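# Return magnetic dial indicator base upright into outline

## Task

Put the dial indicator's magnetic base, which was knocked off its painted outline on the machine's steel face, back standing upright within that outline, and leave its magnet switch turned all the way on.

## Robot and tools

Robot: two UR7e-type arms, left_arm and right_arm, each with a Robotiq 2F-85 parallel gripper and a wrist camera. Fixed camera cam_high views from a stand behind the arms; wrist cameras are cam_left_wrist and cam_right_wrist, all 896x504.

Frames. Scene frame: origin at table-top height midway between the nominal arm bases, +z up, +x out over the table, left_arm on +y (names do not match image sides). Real bases: left_arm at (-0.043, +0.347, 0), right_arm at (+0.061, -0.351, 0), each yawed very slightly. Every hand pose, velocity and target in results is given in that arm's own base frame. Motion offsets are expressed along the axes of the arm's current Hand target. Gripper axes: fingers point along +z, jaws open and close along y, and a block juts about 10 cm toward +x. end_effector_position is the point between closed pads; fingertips extend about 19 mm past it when closed, 6 mm when wide open.

The 18-number row. Every arm command is one flat row of 18 values, each in [-1, 1]: left_arm dx, dy, dz, rx, ry, rz, left gripper position, force_limit, speed, followed by the same nine for right_arm. Both arms must always be filled in. The six pose numbers are an offset, not a pose: they are measured from that arm's Hand target at the start of the action or move, scaled so 1.0 equals 0.6 m for dx/dy/dz and 180 degrees for rx/ry/rz, which together form a single rotation vector. Sending six zeros re-requests the current Hand target. Gripper numbers are absolute commands: position +1 is fully open (85 mm), about -0.8 is pads touching, -1 closes until blocked; force_limit sets grip strength (-1 weak, +1 strong); speed sets jaw speed (-1 about 20 mm/s, 0 about 85, +1 about 150). Both start at +1. To leave a gripper unchanged, resend its previous three numbers, since 0 is itself a command.

Tools.
execute_actions(actions, cameras): actions is a list of actions; each action is a list of up to 15 rows played at 1/30 s per row, with the last row held if fewer than 15. All rows in one action are offsets from the same starting Hand target, so repeating an action moves further. An empty list returns state plus images.
move(target, speed, blend, stop_force, zero, blocking, cameras): straight-line path toward one row or a list of up to 15 rows, all offsets counted from the same starting Hand targets. speed is m/s (0.002 to 3.6, default 0.25; rotation up to twice that in rad/s). blend in metres rounds corners in a list. stop_force in N (3 to 120, one value for both arms) ends an arm's path when the wrist sensor feels that much push; omit it when backing off a contact, and don't trust it while the gripper rotates. zero (default true) re-zeros the sensor before the move. blocking=false returns early but cannot be combined with stop_force. Capped at 10 s.
wait(seconds 0 to 10), stop() to brake a running move, zoom_image(camera, region [x0,y0,x1,y1] pixels, max 504x504) on the latest image, zero_wrist_force(arm), read_manual(section) for licence text, finished_scene(scene: this scene's number) to end the scene irreversibly.

Results. Each gives per-arm end_effector_position (m), end_effector_quat_wxyz, velocities, Joint positions, torques, Wrist force/torque along the gripper axes (plus the peak since last shown), Hand target (last commanded pose after clipping), Tool commands, and gripper position_measured in counts (3 open, ~78 = 60 mm, 130 = 40 mm, 180 = 20 mm, 230 pads together). object_status: 0 moving, 1 blocked while opening, 2 blocked while closing (a grip), 3 reached command or fully closed. move adds a line such as done, off_target, moving, held or fault, and limits like paced or held. "within noise" means the joints are still.

Behaviour. Orientation commands are clipped to within 32 degrees of the current orientation each step. Grippers often settle short of the Hand target; resend or add the missing offset. Motion lags commands by roughly 0.09 to 0.22 s and can overshoot when fast. Avoid paths near an arm's own base. A clearance check may hold back commands that bring the arms close, but collisions are still possible.

Avoid: forces of roughly 150 N or joint torque at load limits (wrist joints 26.3 N m) cause a 10 s arm stop; arms are stiff, so aiming even slightly beyond a firm surface can fault. Approach slowly with stop_force. Don't clamp hard on an object still resting on something, swing loads fast, release moving parts, drop things, or knock anything off the table. Never let the arms press on or grip each other. Long stretched holds heat motors (MOTOR HOT at 70 °C, braking stop at 85 °C). Loose objects may occasionally be nudged by outside pushes.

Each tool is called after "Request:" as name([rows], argument=value, ...), one row to a line, values as JSON.

## Session

Request:
execute_actions(actions=[])

Scene clock: 0.00 s.
left_arm: end_effector_position=(+0.2352, +0.1244, +0.3278) position_measured=3 object_status=3 end_effector_quat_wxyz=(-0.530, -0.141, +0.801, +0.240) | right_arm: end_effector_position=(+0.4025, +0.5340, +0.1287) position_measured=3 object_status=3 end_effector_quat_wxyz=(-0.021, +0.979, +0.099, +0.177)
Joint positions: left_arm=[-0.149 -1.476 1.684 -0.537 -1.474 -0.566] | right_arm=[4.387 -1.949 -1.749 -0.822 1.266 -2.128]
Joint velocities: within noise
Joint torques (N m): no reading
Wrist force (N): no reading
Wrist torque (N m): no reading
Wrist force, peak (N): no reading
Hand target: left_arm +0.2352, +0.1244, +0.3278; -0.530, -0.141, +0.801, +0.240 | right_arm +0.4025, +0.5340, +0.1287; -0.021, +0.979, +0.099, +0.177
Tool commands: left_gripper/position=+1.0 left_gripper/force_limit=+1.0 left_gripper/speed=+1.0 right_gripper/position=+1.0 right_gripper/force_limit=+1.0 right_gripper/speed=+1.0

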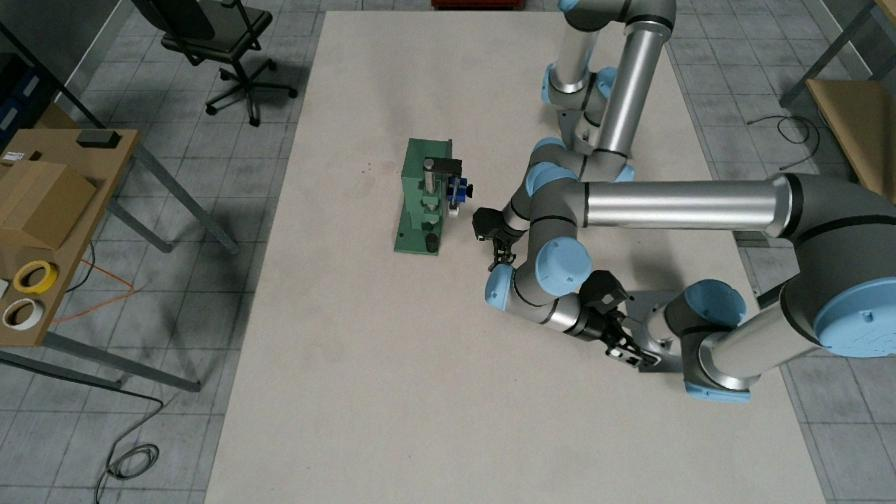

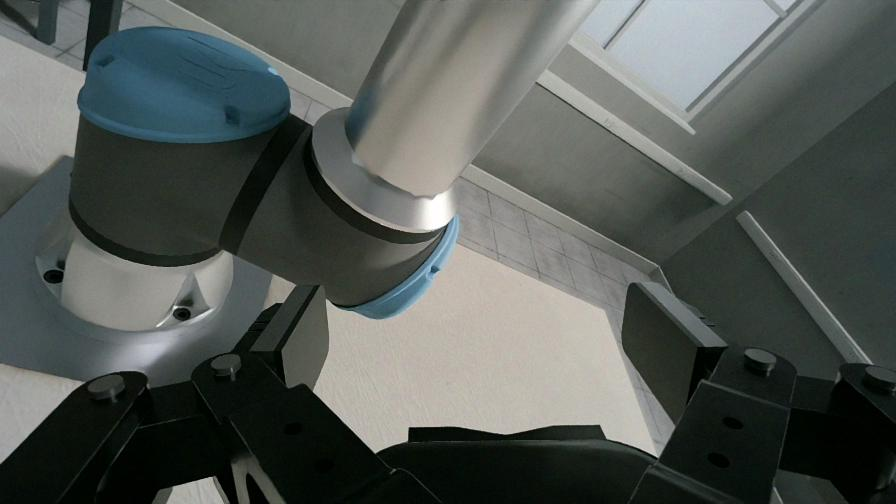

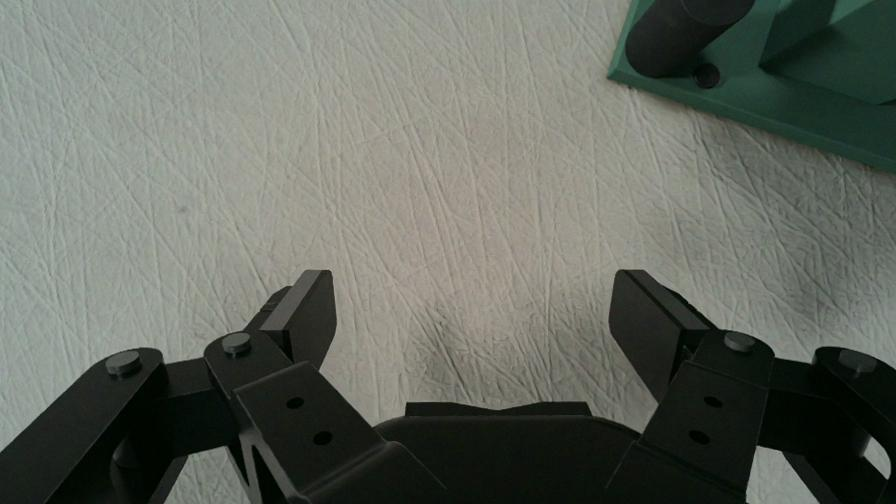

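Request:
zoom_image(camera="cam_high", region=[370, 120, 500, 270])

Scaled by 3.360.

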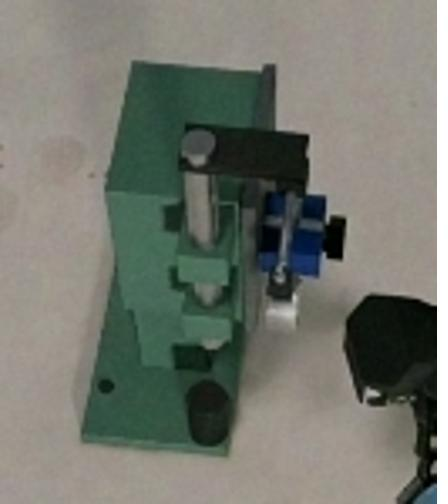

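Request:
move(target=[0,0,0,0,0,0,1,1,1,-0.178,0.239,-0.141,0,0.389,0,1,1,1], speed=0.4, cameras=["all"])

Scene clock: 90.07 s.
left_arm: end_effector_position=(+0.2352, +0.1244, +0.3278) position_measured=3 object_status=3 end_effector_quat_wxyz=(-0.530, -0.141, +0.801, +0.240) | right_arm: end_effector_position=(+0.3057, +0.3674, +0.1695) position_measured=3 object_status=3 end_effector_quat_wxyz=(-0.095, +0.698, +0.090, +0.704)
Joint positions: left_arm=[-0.149 -1.476 1.684 -0.537 -1.474 -0.566] | right_arm=[4.974 -1.924 -2.714 -0.102 -0.008 -1.537]
Joint torques (N m): left_arm=[0.03 -23.26 -21.03 1.38 0.02 -0.35] | right_arm=[11.18 10.84 -1.38 4.67 -5.29 -1.83]
Wrist force (N): left_arm=[0.1 -0.3 0.4] | right_arm=[-0.6 -0.3 -1.2]
Wrist torque (N m): left_arm=[-0.05 -0.02 0.00] | right_arm=[0.02 -0.08 -0.07]
Wrist force, peak (N): left_arm=[0.4 -0.2 0.6] | right_arm=[-1.2 0.6 -2.0]
Hand target: left_arm +0.2352, +0.1244, +0.3278; -0.530, -0.141, +0.801, +0.240 | right_arm +0.3044, +0.3671, +0.1695; -0.074, +0.700, +0.069, +0.707
Off the commanded pose: left_arm 0.000 m, 0 deg | right_arm 0.001 m, 3 deg.
move: off_target (right_arm)

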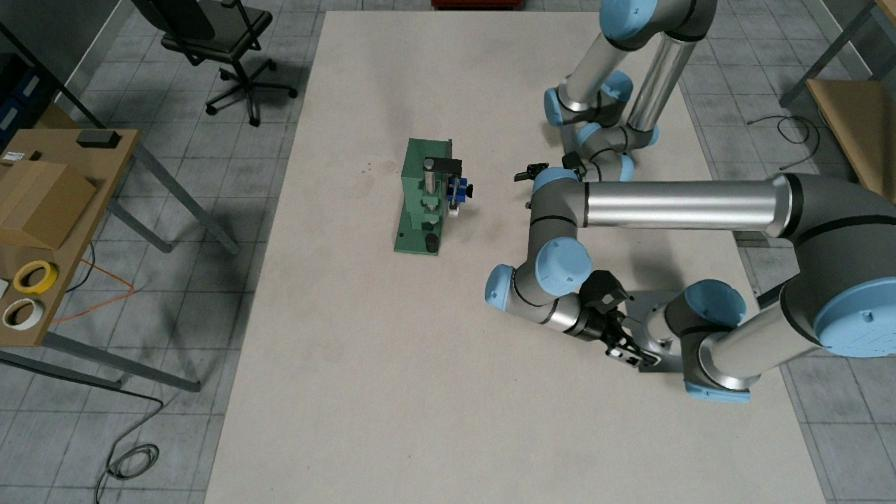

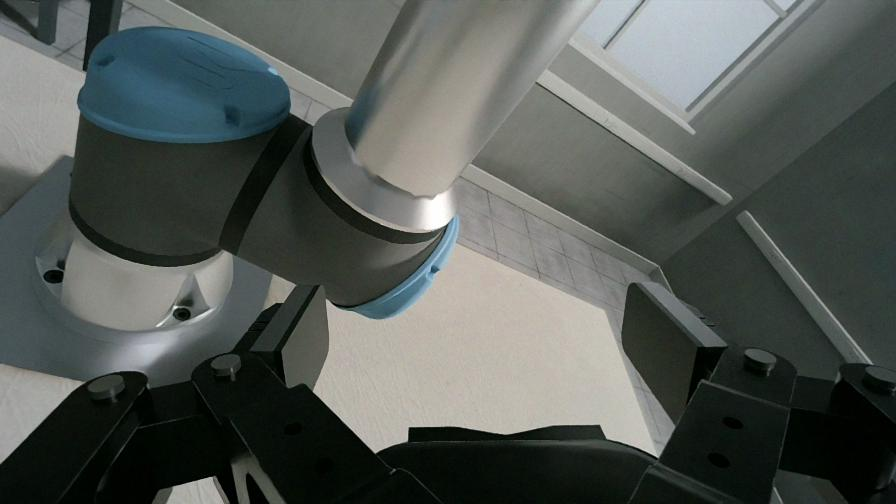

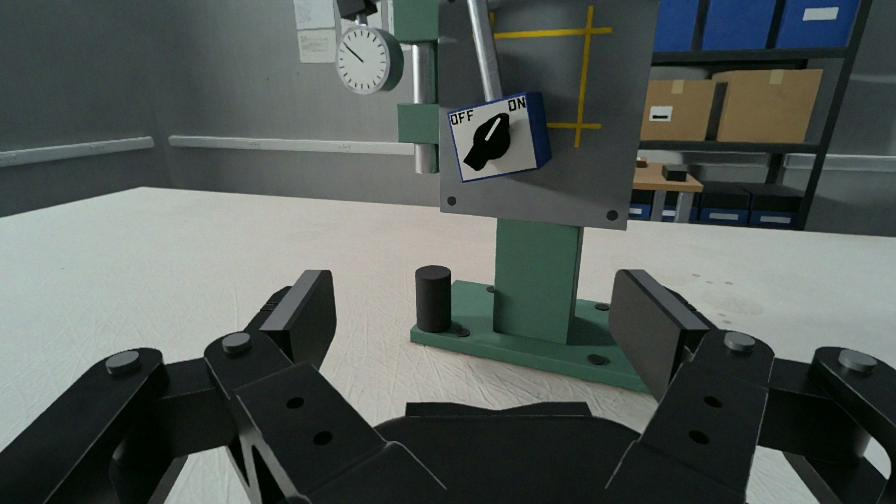

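Request:
zoom_image(camera="cam_right_wrist", region=[320, 0, 680, 240])

Scaled by 1.400.

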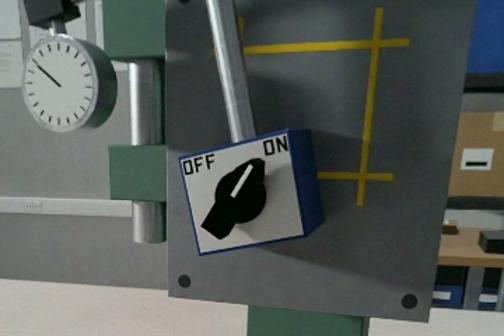

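Request:
move(target=[-0.02,-0.13,-0.21,0.164,-0.362,0.096,1,1,1,0.251,0.073,0.018,0,-0.167,0,1,1,1], speed=0.4, cameras=["all"])

Scene clock: 249.10 s.
left_arm: end_effector_position=(+0.3532, +0.0345, +0.3173) position_measured=3 object_status=3 end_effector_quat_wxyz=(+0.000, +0.000, +1.000, +0.000) | right_arm: end_effector_position=(+0.3226, +0.3251, +0.3199) position_measured=3 object_status=3 end_effector_quat_wxyz=(-0.054, +0.859, +0.086, +0.501)
Joint positions: left_arm=[-0.288 -1.963 1.914 -1.522 -1.571 -0.288] | right_arm=[4.821 -1.052 -2.353 -1.135 0.523 -1.761]
Joint torques (N m): left_arm=[12.54 -18.92 -16.31 -4.41 -1.71 1.53] | right_arm=[-12.97 -6.42 32.66 0.38 1.17 1.6]
Wrist force (N): left_arm=[2.1 1.8 2.0] | right_arm=[-0.9 -0.1 -0.3]
Wrist torque (N m): left_arm=[0.15 -0.25 0.18] | right_arm=[0.03 0.03 -0.15]
Wrist force, peak (N): left_arm=[2.2 1.8 2.3] | right_arm=[-1.6 -0.3 -1.4]
Hand target: left_arm +0.3532, +0.0346, +0.3173; +0.000, +0.000, +1.000, +0.000 | right_arm +0.3226, +0.3251, +0.3199; -0.054, +0.859, +0.086, +0.501
Off the commanded pose: left_arm 0.000 m, 0 deg | right_arm 0.000 m, 0 deg.
move: done

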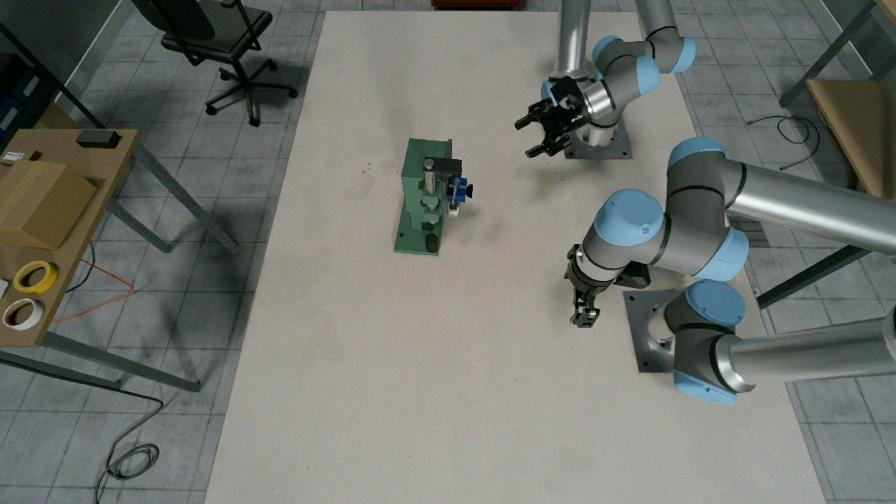

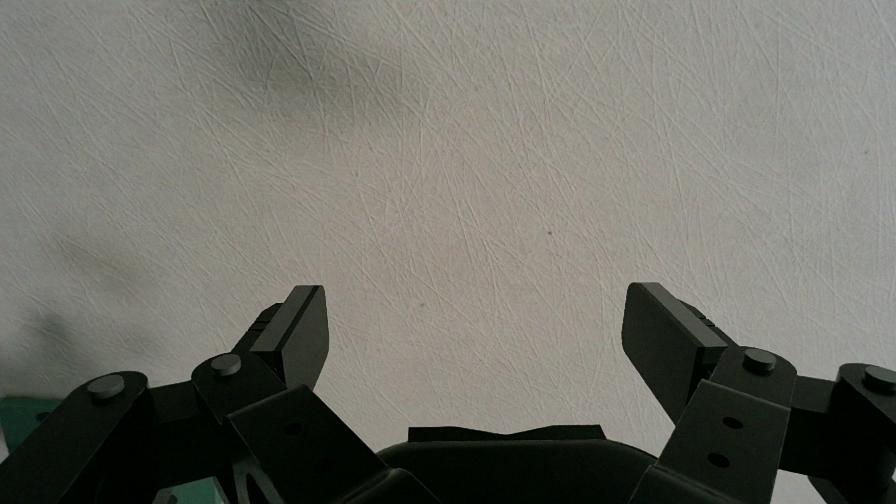

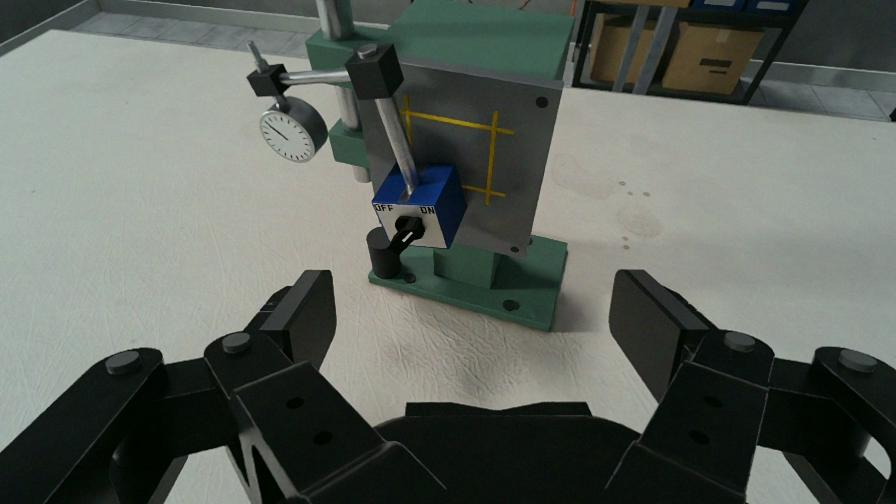

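Request:
zoom_image(camera="cam_right_wrist", region=[240, 0, 600, 340])

Scaled by 1.400.

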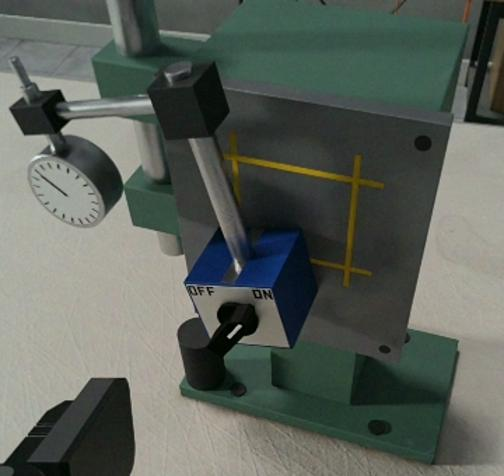

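Request:
move(target=[-0.1973,-0.5573,0.1855,0.0265,-0.4995,0.0265,1,1,1,0.053,-0.0178,0.1708,0.1533,-0.0027,-0.1408,-0.28,1,0], speed=0.3, cameras=["all"])

Scene clock: 534.30 s.
left_arm: end_effector_position=(+0.4717, -0.2998, +0.2060) position_measured=3 object_status=3 end_effector_quat_wxyz=(+0.706, +0.037, +0.706, -0.037) | right_arm: end_effector_position=(+0.4231, +0.3569, +0.2972) position_measured=164 object_status=3 end_effector_quat_wxyz=(-0.145, +0.785, +0.387, +0.462)
Joint positions: left_arm=[-1.294 -0.897 2.324 -4.569 -0.383 0] | right_arm=[4.21 -1.426 -2.352 0.055 1.313 -3.129]
Joint torques (N m): left_arm=[12.19 -19.61 -10.87 -1.89 -1.64 1.59] | right_arm=[-13.28 5.79 29.28 5.38 2.76 -1.58]
Wrist force (N): left_arm=[2.4 1.8 1.8] | right_arm=[-0.6 -0.2 -0.3]
Wrist torque (N m): left_arm=[0.24 0.22 0.32] | right_arm=[0.02 -0.01 -0.02]
Wrist force, peak (N): left_arm=[3.4 2.3 2.6] | right_arm=[-1.2 0.0 -0.5]
Hand target: left_arm +0.4717, -0.2998, +0.2060; +0.706, +0.037, +0.706, -0.037 | right_arm +0.4231, +0.3569, +0.2972; -0.145, +0.785, +0.387, +0.462
Off the commanded pose: left_arm 0.000 m, 0 deg | right_arm 0.000 m, 0 deg.
move: done

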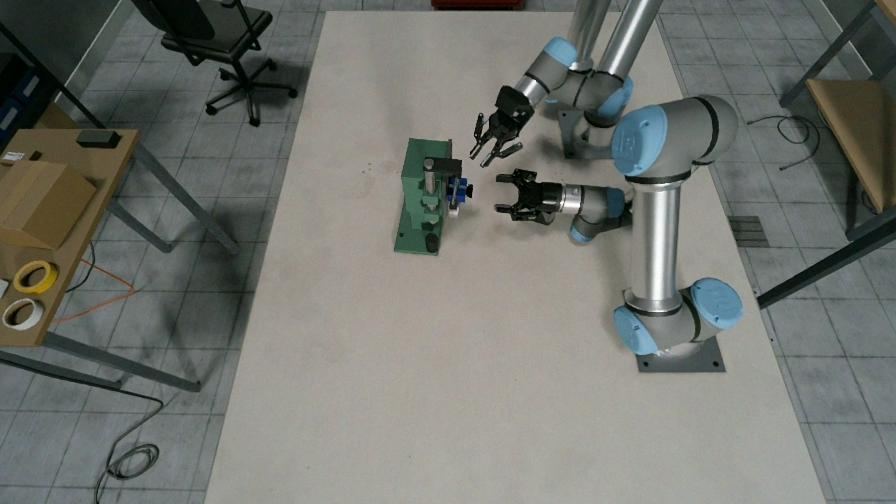

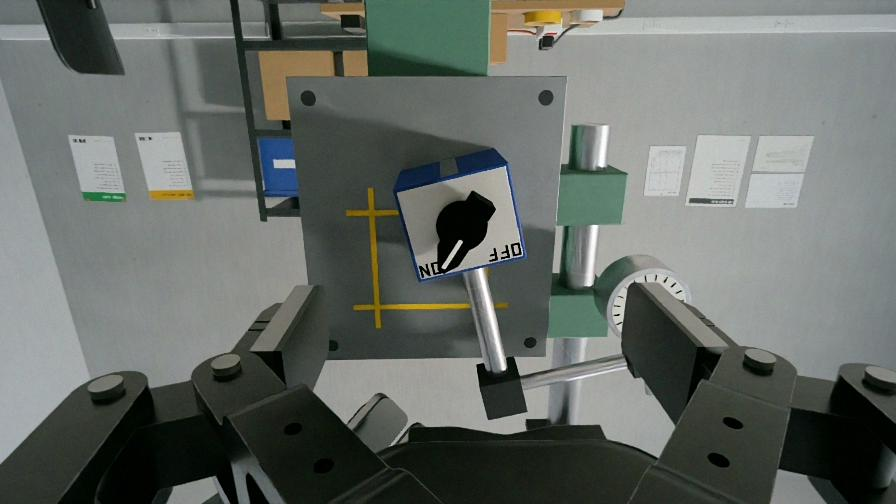

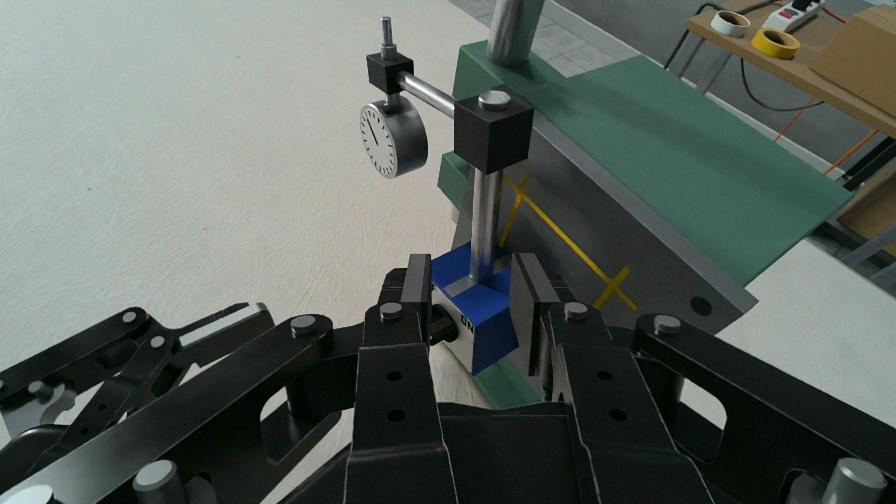

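Request:
zoom_image(camera="cam_left_wrist", region=[380, 130, 560, 300])

Request:
zoom_image(camera="cam_right_wrist", region=[340, 60, 640, 400])

Scaled by 2.800.

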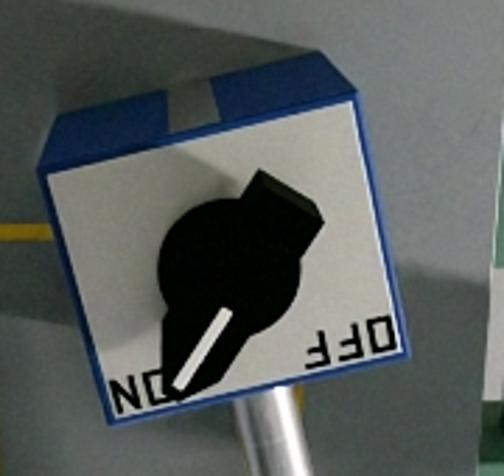

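Scaled by 1.482.

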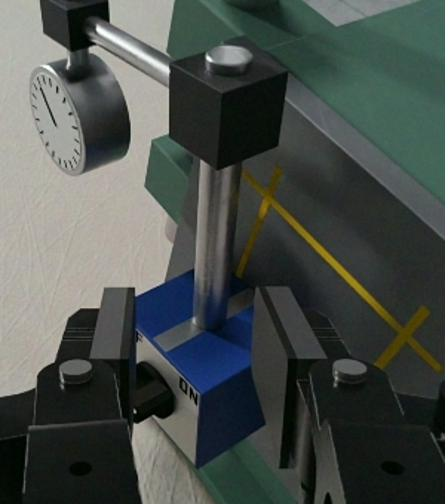

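Request:
move([
  [0,0,0,0,0,0,1,1,1,-0.1482,0.0698,-0.1632,0.1415,0.0478,0.4802,0.38,1,0],
  [0,0,0,0,0,0,1,1,1,-0.1372,0.0395,0.0232,0.1415,0.0478,0.4802,0.38,1,0],
], speed=0.35, blend=[0.02,0], cameras=["all"])

Scene clock: 786.57 s.
left_arm: end_effector_position=(+0.4717, -0.2998, +0.2060) position_measured=3 object_status=3 end_effector_quat_wxyz=(+0.706, +0.037, +0.706, -0.037) | right_arm: end_effector_position=(+0.4267, +0.3105, +0.2240) position_measured=81 object_status=3 end_effector_quat_wxyz=(-0.599, +0.754, -0.177, +0.203)
Joint positions: left_arm=[-1.294 -0.896 2.324 -4.569 -0.383 0] | right_arm=[3.906 -1.951 -2.502 1.102 1.815 -1.718]
Joint torques (N m): left_arm=[12.3 -19.23 -11.17 -2.33 -1.72 1.42] | right_arm=[11.33 15.67 16.37 4.7 -2.73 1.62]
Wrist force (N): left_arm=[2.6 1.7 2.0] | right_arm=[0.3 1.0 -0.3]
Wrist torque (N m): left_arm=[0.23 0.19 0.33] | right_arm=[0.08 -0.23 -0.22]
Wrist force, peak (N): left_arm=[2.6 2.0 2.4] | right_arm=[0.4 0.7 -3.0]
Hand target: left_arm +0.4717, -0.2998, +0.2060; +0.706, +0.037, +0.706, -0.037 | right_arm +0.4267, +0.3105, +0.2239; -0.599, +0.754, -0.177, +0.203
Off the commanded pose: left_arm 0.000 m, 0 deg | right_arm 0.000 m, 0 deg.
move: done

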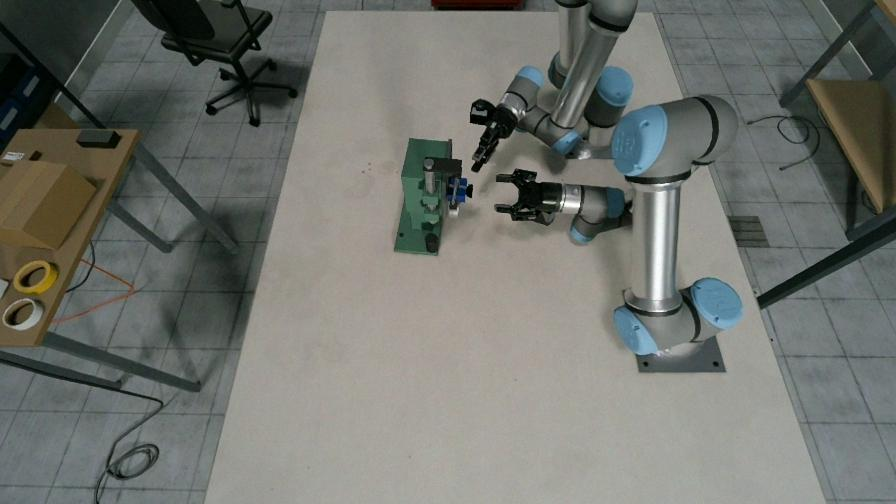

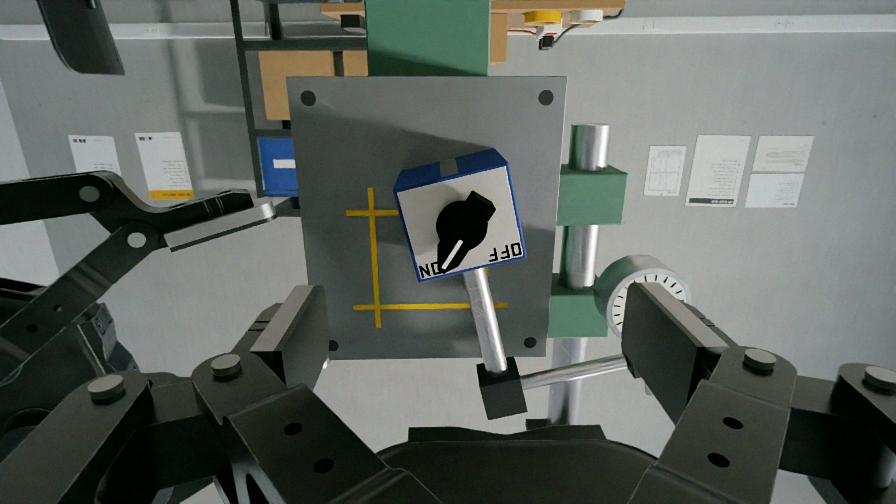

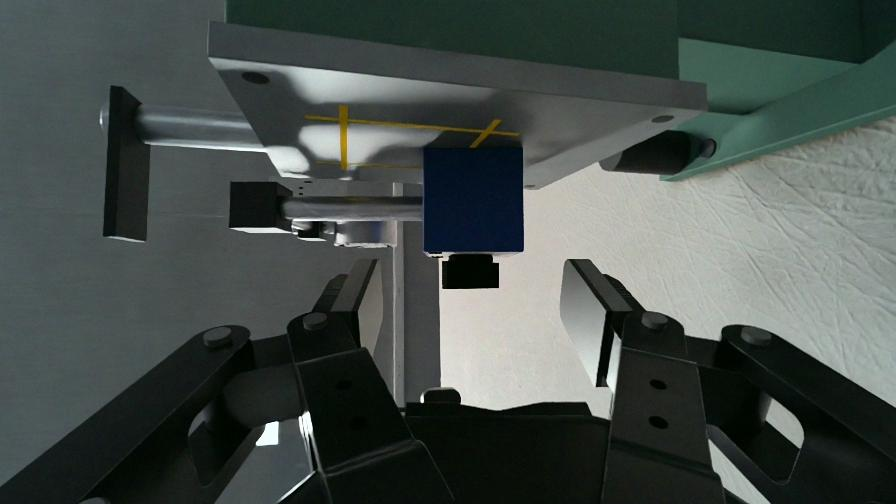

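Request:
move(target=[0.0067,-0.0042,0,0,0,0.183,-0.3,1,0,0.0033,0.005,0.1167,0,0,0,0.38,1,0], speed=0.1, cameras=["cam_left_wrist","cam_right_wrist"])

Scene clock: 848.27 s.
left_arm: end_effector_position=(+0.4714, -0.3023, +0.2020) position_measured=167 object_status=3 end_effector_quat_wxyz=(+0.688, +0.236, +0.667, +0.164) | right_arm: end_effector_position=(+0.4646, +0.3670, +0.2071) position_measured=81 object_status=3 end_effector_quat_wxyz=(-0.599, +0.754, -0.177, +0.203)
Joint positions: left_arm=[-1.297 -0.883 2.317 -4.575 -0.38 0.575] | right_arm=[3.948 -2.069 -2.342 1.063 1.773 -1.709]
Joint torques (N m): left_arm=[-11.39 -19.87 -10.43 -2.17 1.73 1.74] | right_arm=[10.69 21.19 17.96 0.26 -2.84 1.69]
Wrist force (N): left_arm=[2.8 1.0 2.2] | right_arm=[0.4 0.9 -0.3]
Wrist torque (N m): left_arm=[0.23 0.11 0.15] | right_arm=[0.05 -0.24 -0.21]
Wrist force, peak (N): left_arm=[2.9 1.9 2.2] | right_arm=[0.4 1.2 -0.5]
Hand target: left_arm +0.4714, -0.3023, +0.2020; +0.688, +0.236, +0.667, +0.164 | right_arm +0.4646, +0.3670, +0.2071; -0.599, +0.754, -0.177, +0.203
Off the commanded pose: left_arm 0.000 m, 0 deg | right_arm 0.000 m, 0 deg.
move: done
Images, in order (width x height): cam_left_wrist 896x504, cam_right_wrist 896x504.

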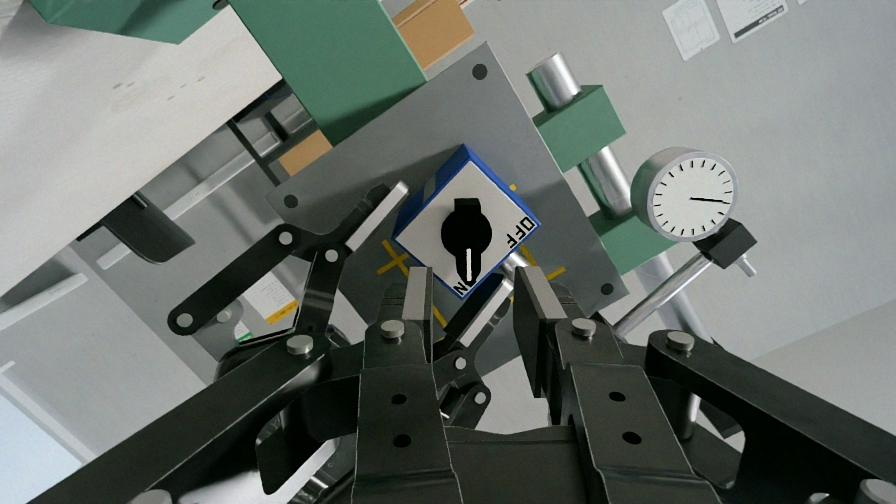

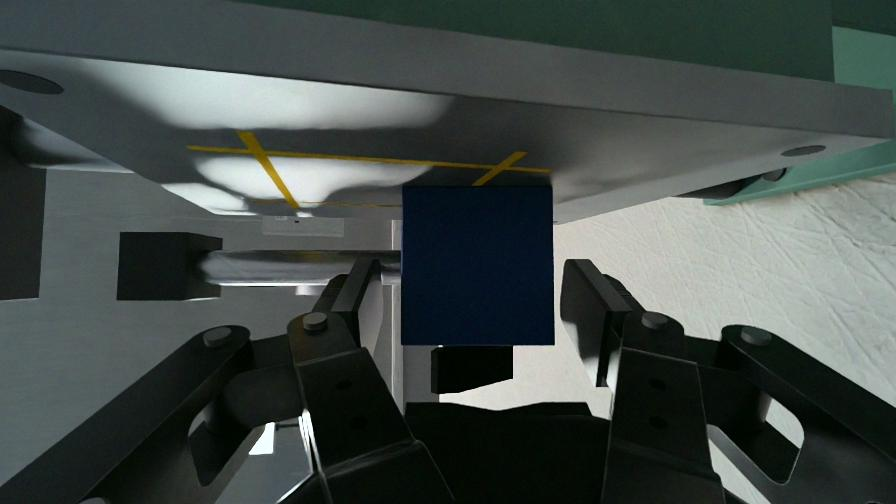

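Request:
move(target=[0.002,0,0.08,0,0,0,-0.3,1,0,0,0,0,0,0,0,-1,0,-1], speed=0.08, cameras=["cam_left_wrist","cam_right_wrist"])

Scene clock: 885.50 s.
left_arm: end_effector_position=(+0.5192, -0.3067, +0.2009) position_measured=167 object_status=3 end_effector_quat_wxyz=(+0.688, +0.236, +0.667, +0.164) | right_arm: end_effector_position=(+0.4646, +0.3670, +0.2070) position_measured=122 object_status=0 end_effector_quat_wxyz=(-0.599, +0.755, -0.177, +0.203)
Joint positions: left_arm=[-1.169 -0.86 2.217 -4.499 -0.508 0.575] | right_arm=[3.949 -2.069 -2.342 1.063 1.773 -1.709]
Joint torques (N m): left_arm=[11.88 -23.25 -12.87 0.46 -1.51 -2.2] | right_arm=[11.14 39.52 27.83 7.49 -0.9 1.65]
Wrist force (N): left_arm=[2.6 1.4 2.1] | right_arm=[-6.6 23.7 -46.3]
Wrist torque (N m): left_arm=[0.30 0.15 0.21] | right_arm=[-1.25 -0.31 -0.24]
Wrist force, peak (N): left_arm=[2.5 1.6 2.6] | right_arm=[-6.6 23.3 -46.9]
Hand target: left_arm +0.5192, -0.3067, +0.2009; +0.688, +0.236, +0.667, +0.164 | right_arm +0.4646, +0.3670, +0.2071; -0.599, +0.754, -0.177, +0.203
Off the commanded pose: left_arm 0.000 m, 0 deg | right_arm 0.000 m, 0 deg.
move: done
Images, in order (width x height): cam_left_wrist 896x504, cam_right_wrist 896x504.

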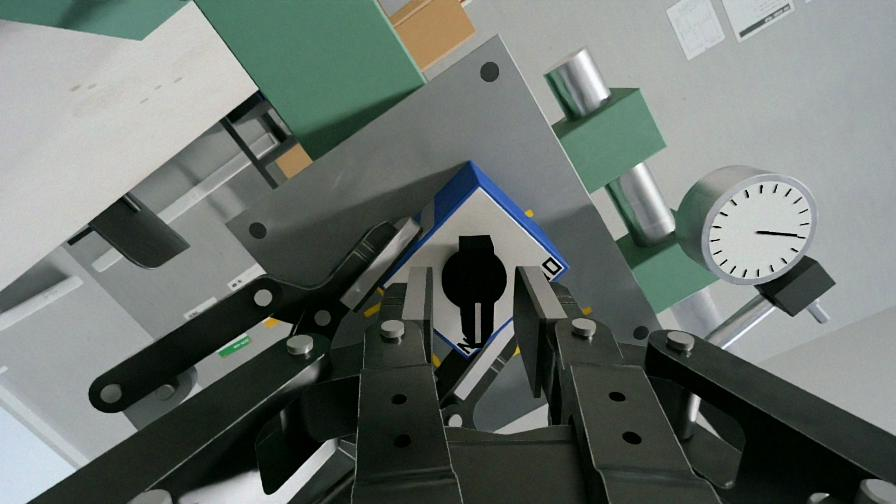

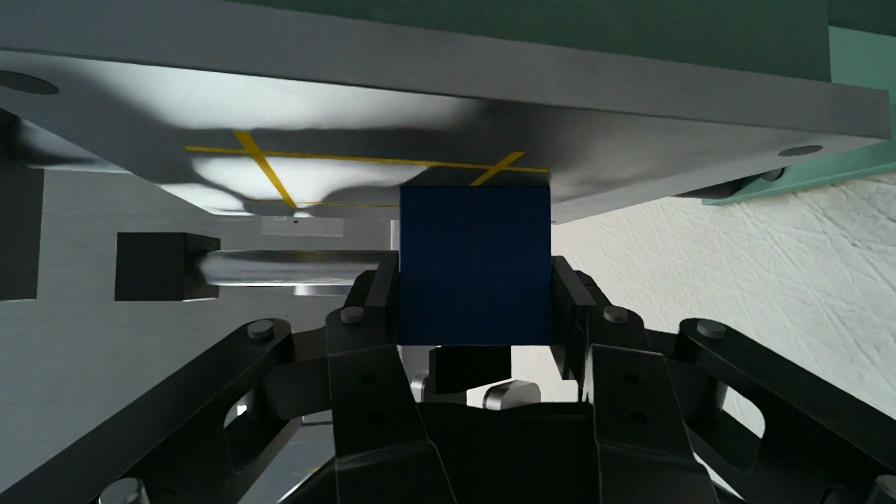

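Request:
zoom_image(camera="cam_left_wrist", region=[360, 140, 620, 400])

Request:
wait(seconds=0.2)

Scaled by 1.938.

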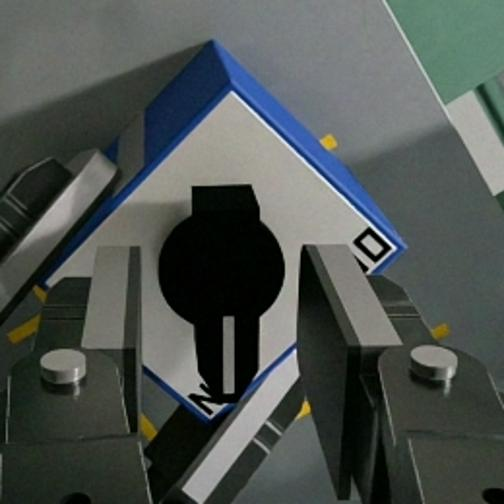

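Scene clock: 902.67 s.
left_arm: end_effector_position=(+0.5192, -0.3067, +0.2009) position_measured=167 object_status=3 end_effector_quat_wxyz=(+0.688, +0.236, +0.667, +0.164) | right_arm: end_effector_position=(+0.4646, +0.3670, +0.2071) position_measured=122 object_status=2 end_effector_quat_wxyz=(-0.599, +0.754, -0.177, +0.203)
Joint positions: left_arm=[-1.169 -0.86 2.217 -4.499 -0.508 0.575] | right_arm=[3.949 -2.069 -2.342 1.063 1.773 -1.709]
Joint torques (N m): left_arm=[12.2 -21.87 -12.17 0.54 -1.72 -2.28] | right_arm=[10.74 45.11 41.36 7.64 2.12 1.78]
Wrist force (N): left_arm=[2.3 1.3 2.3] | right_arm=[-7.1 26.0 -48.4]
Wrist torque (N m): left_arm=[0.29 0.20 0.21] | right_arm=[-1.28 -0.35 -0.25]
Wrist force, peak (N): left_arm=[2.9 1.4 2.2] | right_arm=[-7.4 26.1 -48.6]
Hand target: left_arm +0.5192, -0.3067, +0.2009; +0.688, +0.236, +0.667, +0.164 | right_arm +0.4646, +0.3670, +0.2071; -0.599, +0.754, -0.177, +0.203
Tool commands: left_gripper/position=-0.3 left_gripper/force_limit=+1.0 left_gripper/speed=+0.0 right_gripper/position=-1.0 right_gripper/force_limit=+0.0 right_gripper/speed=-1.0
Off the commanded pose: left_arm 0.000 m, 0 deg | right_arm 0.000 m, 0 deg.
wait: 0.20 s; at rest from the start

Request:
execute_actions([
  [[0,0.00167,0,0,0,0,-0.3,1,0,0,0.0008,-0.0017,0,0,0,-1,0,-1]],
])

Request:
move(target=[0,0,0.08,0,0,0,-0.3,1,0,0,0,0,0,0,0,-1,0,-1], speed=0.025, stop_force=8, cameras=["cam_left_wrist"])

Scene clock: 921.73 s.
left_arm: end_effector_position=(+0.5193, -0.3059, +0.2015) position_measured=167 object_status=3 end_effector_quat_wxyz=(+0.688, +0.236, +0.667, +0.164) | right_arm: end_effector_position=(+0.4640, +0.3661, +0.2069) position_measured=122 object_status=2 end_effector_quat_wxyz=(-0.599, +0.754, -0.177, +0.203)
Joint positions: left_arm=[-1.168 -0.862 2.219 -4.499 -0.509 0.575] | right_arm=[3.948 -2.069 -2.344 1.065 1.774 -1.709]
Joint torques (N m): left_arm=[11.87 -45.65 1.38 0.37 -1.56 -1.83] | right_arm=[-24.52 45.52 -20.7 9.66 4.94 -1.58]
Wrist force (N): left_arm=[2.4 1.3 2.0] | right_arm=[7.3 -6.5 83.6]
Wrist torque (N m): left_arm=[0.29 0.19 0.21] | right_arm=[-0.36 -0.09 -0.24]
Wrist force, peak (N): left_arm=[2.6 1.4 2.5] | right_arm=[13.7 3.3 88.9]
Hand target: left_arm +0.5193, -0.3059, +0.2015; +0.688, +0.236, +0.667, +0.164 | right_arm +0.4640, +0.3661, +0.2068; -0.599, +0.754, -0.177, +0.203
Off the commanded pose: left_arm 0.000 m, 0 deg | right_arm 0.000 m, 0 deg.

Scene clock: 922.73 s.
left_arm: end_effector_position=(+0.5321, -0.3062, +0.2014) position_measured=167 object_status=3 end_effector_quat_wxyz=(+0.688, +0.235, +0.667, +0.165) | right_arm: end_effector_position=(+0.4640, +0.3661, +0.2069) position_measured=122 object_status=2 end_effector_quat_wxyz=(-0.599, +0.754, -0.177, +0.203)
Joint positions: left_arm=[-1.137 -0.855 2.191 -4.479 -0.538 0.575] | right_arm=[3.948 -2.069 -2.344 1.065 1.774 -1.709]
Joint torques (N m): left_arm=[1.25 -34.4 -8.6 -1 -0.39 -0.26] | right_arm=[-24.59 40.27 -20.25 6.12 1.55 -1.52]
Wrist force (N): left_arm=[2.4 1.1 2.0] | right_arm=[6.8 -7.3 83.6]
Wrist torque (N m): left_arm=[0.27 0.17 0.21] | right_arm=[-0.34 -0.12 -0.21]
Wrist force, peak (N): left_arm=[18.7 3.6 -123.5] | right_arm=[6.9 -7.1 83.8]
Hand target: left_arm +0.5321, -0.3062, +0.2014; +0.688, +0.235, +0.667, +0.165 (not the last commanded pose) | right_arm +0.4640, +0.3661, +0.2068; -0.599, +0.754, -0.177, +0.203
Tool commands: left_gripper/position=-0.301961 left_gripper/force_limit=+1.0 left_gripper/speed=+0.003922 right_gripper/position=-1.0 right_gripper/force_limit=+0.0 right_gripper/speed=-1.0
Off the commanded pose: left_arm 0.035 m, 0 deg | right_arm 0.000 m, 0 deg.
FORCE FAULT: contact force on the left arm reached its limit, and that arm stopped. The contact can be on any part of that arm, not only on its tool. That arm's remaining commands of this call were not run. That arm is still stopped at the end of this call. That arm stays stopped for about 10 more seconds. Until then a move that you send moves the other arm only, and its call returns only when the move has ended. Once the stop has ended, the next robot result says so. If the stop ends while you think or write, that arm runs what you send next, counted from a new Hand target: where the arm stands when the stop ends. While its stop runs, that arm takes no new command, but its gripper still runs the gripper command that each later call begins with. Until it ends, the stop uses up actions while you think or wait. An arm that is not stopped still takes commands.
move: fault (left_arm)
Images, in order (width x height): cam_left_wrist 896x504.

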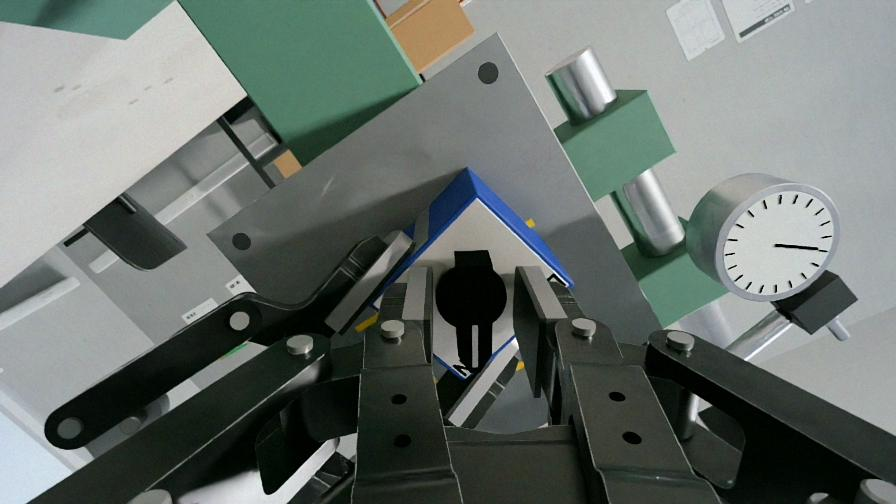

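Request:
execute_actions([
  [[0,0,0,0,0,0,-0.3,1,0,0,-0.0002,0.001,0,0,0,-1,0,-1]],
])

Scene clock: 945.73 s.
left_arm: end_effector_position=(+0.5321, -0.3062, +0.2014) position_measured=167 object_status=3 end_effector_quat_wxyz=(+0.688, +0.235, +0.667, +0.165) | right_arm: end_effector_position=(+0.4644, +0.3666, +0.2068) position_measured=122 object_status=2 end_effector_quat_wxyz=(-0.599, +0.754, -0.177, +0.203)
Joint positions: left_arm=[-1.137 -0.855 2.191 -4.479 -0.538 0.575] | right_arm=[3.948 -2.07 -2.343 1.064 1.774 -1.709]
Joint torques (N m): left_arm=[1.13 -34.29 -5.79 -0.96 0.01 -0.31] | right_arm=[13.71 24.16 31.07 1.77 -3.76 1.5]
Wrist force (N): left_arm=[2.0 2.8 2.0] | right_arm=[-7.0 11.7 -29.6]
Wrist torque (N m): left_arm=[0.52 0.24 0.22] | right_arm=[-1.05 -0.31 -0.22]
Wrist force, peak (N): left_arm=[2.0 2.8 2.2] | right_arm=[6.8 -7.3 83.8]
Hand target: left_arm +0.5321, -0.3062, +0.2014; +0.688, +0.235, +0.667, +0.165 | right_arm +0.4644, +0.3666, +0.2068; -0.599, +0.754, -0.177, +0.203
Off the commanded pose: left_arm 0.000 m, 0 deg | right_arm 0.000 m, 0 deg.
FORCE FAULT, CONTINUED: the left arm's stop, for the force fault that an earlier result reported, is over. The rest of the stop counts as 19 of the actions that you can send in this scene. The stop ended before this call began, so that arm ran this call's commands, counted from a new Hand target: where the arm stood when the stop ended. During its stop the left arm's controller moved it back a little.

Request:
execute_actions([
  [[0,0,-0.01,0,0,0,-0.3,0,-1,0,0,-0.0002,0,0,0,-1,0,-1]],
  [[0,0,0,0,0,0,-1,0,-1,0,0,0,0,0,0,-1,0,-1]],
  [[0,0,0,0,0,0,-1,0,-1,0,0,0,0,0,0,-1,0,-1]],
], cameras=["cam_left_wrist","cam_right_wrist"])

Scene clock: 965.20 s.
left_arm: end_effector_position=(+0.5261, -0.3057, +0.2014) position_measured=208 object_status=0 end_effector_quat_wxyz=(+0.688, +0.235, +0.667, +0.165) | right_arm: end_effector_position=(+0.4643, +0.3665, +0.2069) position_measured=122 object_status=2 end_effector_quat_wxyz=(-0.599, +0.754, -0.177, +0.203)
Joint positions: left_arm=[-1.151 -0.858 2.205 -4.489 -0.524 0.575] | right_arm=[3.948 -2.07 -2.343 1.064 1.774 -1.709]
Joint torques (N m): left_arm=[10.31 -46.99 -2.35 -5.75 4.06 1.11] | right_arm=[-11.33 39.78 12.39 5.96 1.38 -0.52]
Wrist force (N): left_arm=[12.3 -21.2 -15.2] | right_arm=[-4.5 9.2 -17.6]
Wrist torque (N m): left_arm=[0.84 0.21 -0.21] | right_arm=[-0.96 -0.24 -0.21]
Wrist force, peak (N): left_arm=[12.3 -21.2 -15.2] | right_arm=[-6.3 13.6 -36.9]
Hand target: left_arm +0.5261, -0.3056, +0.2014; +0.688, +0.235, +0.667, +0.165 | right_arm +0.4643, +0.3665, +0.2069; -0.599, +0.754, -0.177, +0.203
Off the commanded pose: left_arm 0.000 m, 0 deg | right_arm 0.000 m, 0 deg.
Images, in order (width x height): cam_left_wrist 896x504, cam_right_wrist 896x504.

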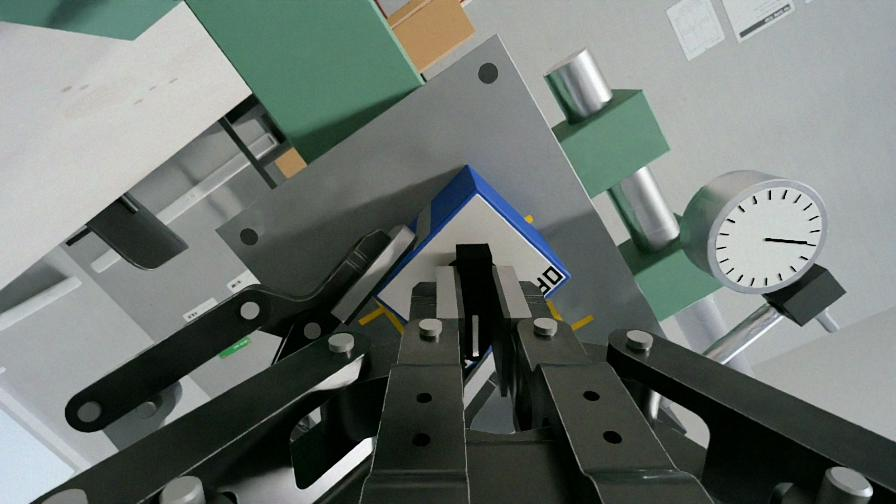

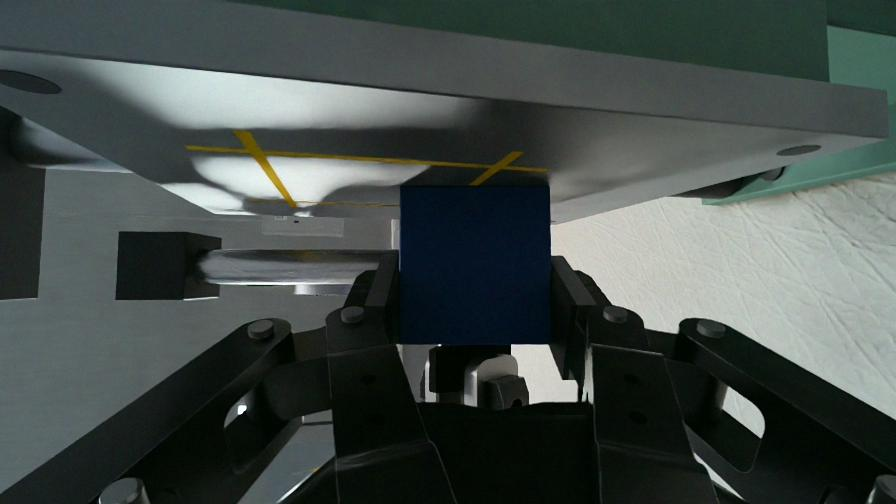

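Request:
move(target=[0.0001,0.00073,0,0,0,-0.0833,-1,0,-1,0,0,0,0,0,0,-1,0,-1], speed=0.25)

Scene clock: 988.00 s.
left_arm: end_effector_position=(+0.5262, -0.3052, +0.2016) position_measured=208 object_status=2 end_effector_quat_wxyz=(+0.703, +0.146, +0.692, +0.074) | right_arm: end_effector_position=(+0.4643, +0.3665, +0.2069) position_measured=122 object_status=2 end_effector_quat_wxyz=(-0.599, +0.754, -0.177, +0.203)
Joint positions: left_arm=[-1.15 -0.859 2.205 -4.489 -0.525 0.313] | right_arm=[3.948 -2.07 -2.343 1.064 1.774 -1.709]
Joint torques (N m): left_arm=[35.31 -62.97 0.85 -7.11 7.12 -2.52] | right_arm=[-11.28 40.01 12.14 6.11 1.41 -1.29]
Wrist force (N): left_arm=[25.8 -40.4 -14.6] | right_arm=[-4.8 8.7 -17.2]
Wrist torque (N m): left_arm=[1.21 0.24 0.65] | right_arm=[-0.98 -0.27 -0.18]
Wrist force, peak (N): left_arm=[25.7 -40.6 -14.5] | right_arm=[-4.4 9.1 -17.8]
Hand target: left_arm +0.5262, -0.3052, +0.2016; +0.703, +0.146, +0.692, +0.074 | right_arm +0.4643, +0.3665, +0.2069; -0.599, +0.754, -0.177, +0.203
Off the commanded pose: left_arm 0.000 m, 0 deg | right_arm 0.000 m, 0 deg.
move: done

Request:
move(target=[0.0003,0.0,0,0,0,-0.0833,-1,0,-1,0,0,0,0,0,0,-1,0,-1], speed=0.25)

Scene clock: 1002.20 s.
left_arm: end_effector_position=(+0.5262, -0.3052, +0.2014) position_measured=208 object_status=2 end_effector_quat_wxyz=(+0.707, +0.055, +0.705, -0.019) | right_arm: end_effector_position=(+0.4643, +0.3665, +0.2069) position_measured=122 object_status=2 end_effector_quat_wxyz=(-0.599, +0.754, -0.177, +0.203)
Joint positions: left_arm=[-1.15 -0.858 2.206 -4.49 -0.525 0.052] | right_arm=[3.948 -2.07 -2.343 1.064 1.774 -1.709]
Joint torques (N m): left_arm=[38.98 -58.86 5.94 -6.64 9.14 -2.51] | right_arm=[-12.45 40.31 12.75 6.03 1.22 -1.22]
Wrist force (N): left_arm=[24.4 -40.7 -9.0] | right_arm=[-4.6 9.1 -17.1]
Wrist torque (N m): left_arm=[1.19 0.33 0.71] | right_arm=[-0.96 -0.30 -0.23]
Wrist force, peak (N): left_arm=[32.1 -43.6 -8.7] | right_arm=[-4.9 9.1 -17.5]
Hand target: left_arm +0.5262, -0.3052, +0.2014; +0.707, +0.055, +0.705, -0.019 | right_arm +0.4643, +0.3665, +0.2069; -0.599, +0.754, -0.177, +0.203
Off the commanded pose: left_arm 0.000 m, 0 deg | right_arm 0.000 m, 0 deg.
move: done

Request:
move(target=[0.0006,-0.0007,0,0,0,-0.1667,-1,0,-1,0,0,0,0,0,0,-1,0,-1], speed=0.3, cameras=["cam_left_wrist"])

Scene clock: 1015.87 s.
left_arm: end_effector_position=(+0.5261, -0.3056, +0.2010) position_measured=208 object_status=2 end_effector_quat_wxyz=(+0.678, -0.130, +0.695, -0.201) | right_arm: end_effector_position=(+0.4643, +0.3665, +0.2069) position_measured=122 object_status=2 end_effector_quat_wxyz=(-0.599, +0.754, -0.177, +0.203)
Joint positions: left_arm=[-1.151 -0.857 2.205 -4.49 -0.524 -0.472] | right_arm=[3.948 -2.07 -2.343 1.064 1.774 -1.709]
Joint torques (N m): left_arm=[21.8 -45.69 9.3 -2.07 7.73 -2.46] | right_arm=[-11.72 39.94 12.51 5.93 1.23 -1.28]
Wrist force (N): left_arm=[18.8 -30.2 -14.2] | right_arm=[-4.9 9.2 -17.3]
Wrist torque (N m): left_arm=[0.97 0.49 0.74] | right_arm=[-0.94 -0.26 -0.24]
Wrist force, peak (N): left_arm=[32.1 -38.5 -19.8] | right_arm=[-5.1 9.4 -17.4]
Hand target: left_arm +0.5261, -0.3055, +0.2010; +0.678, -0.130, +0.695, -0.201 | right_arm +0.4643, +0.3665, +0.2069; -0.599, +0.754, -0.177, +0.203
Off the commanded pose: left_arm 0.000 m, 0 deg | right_arm 0.000 m, 0 deg.
move: done
Images, in order (width x height): cam_left_wrist 896x504.

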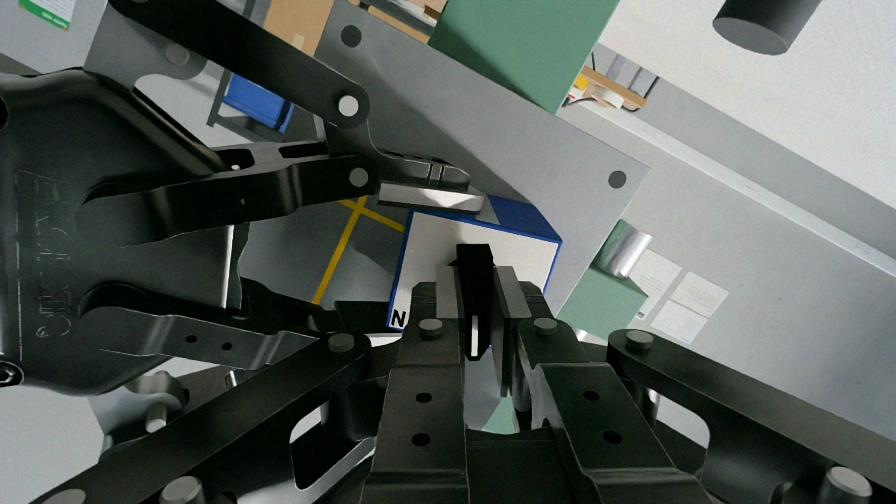

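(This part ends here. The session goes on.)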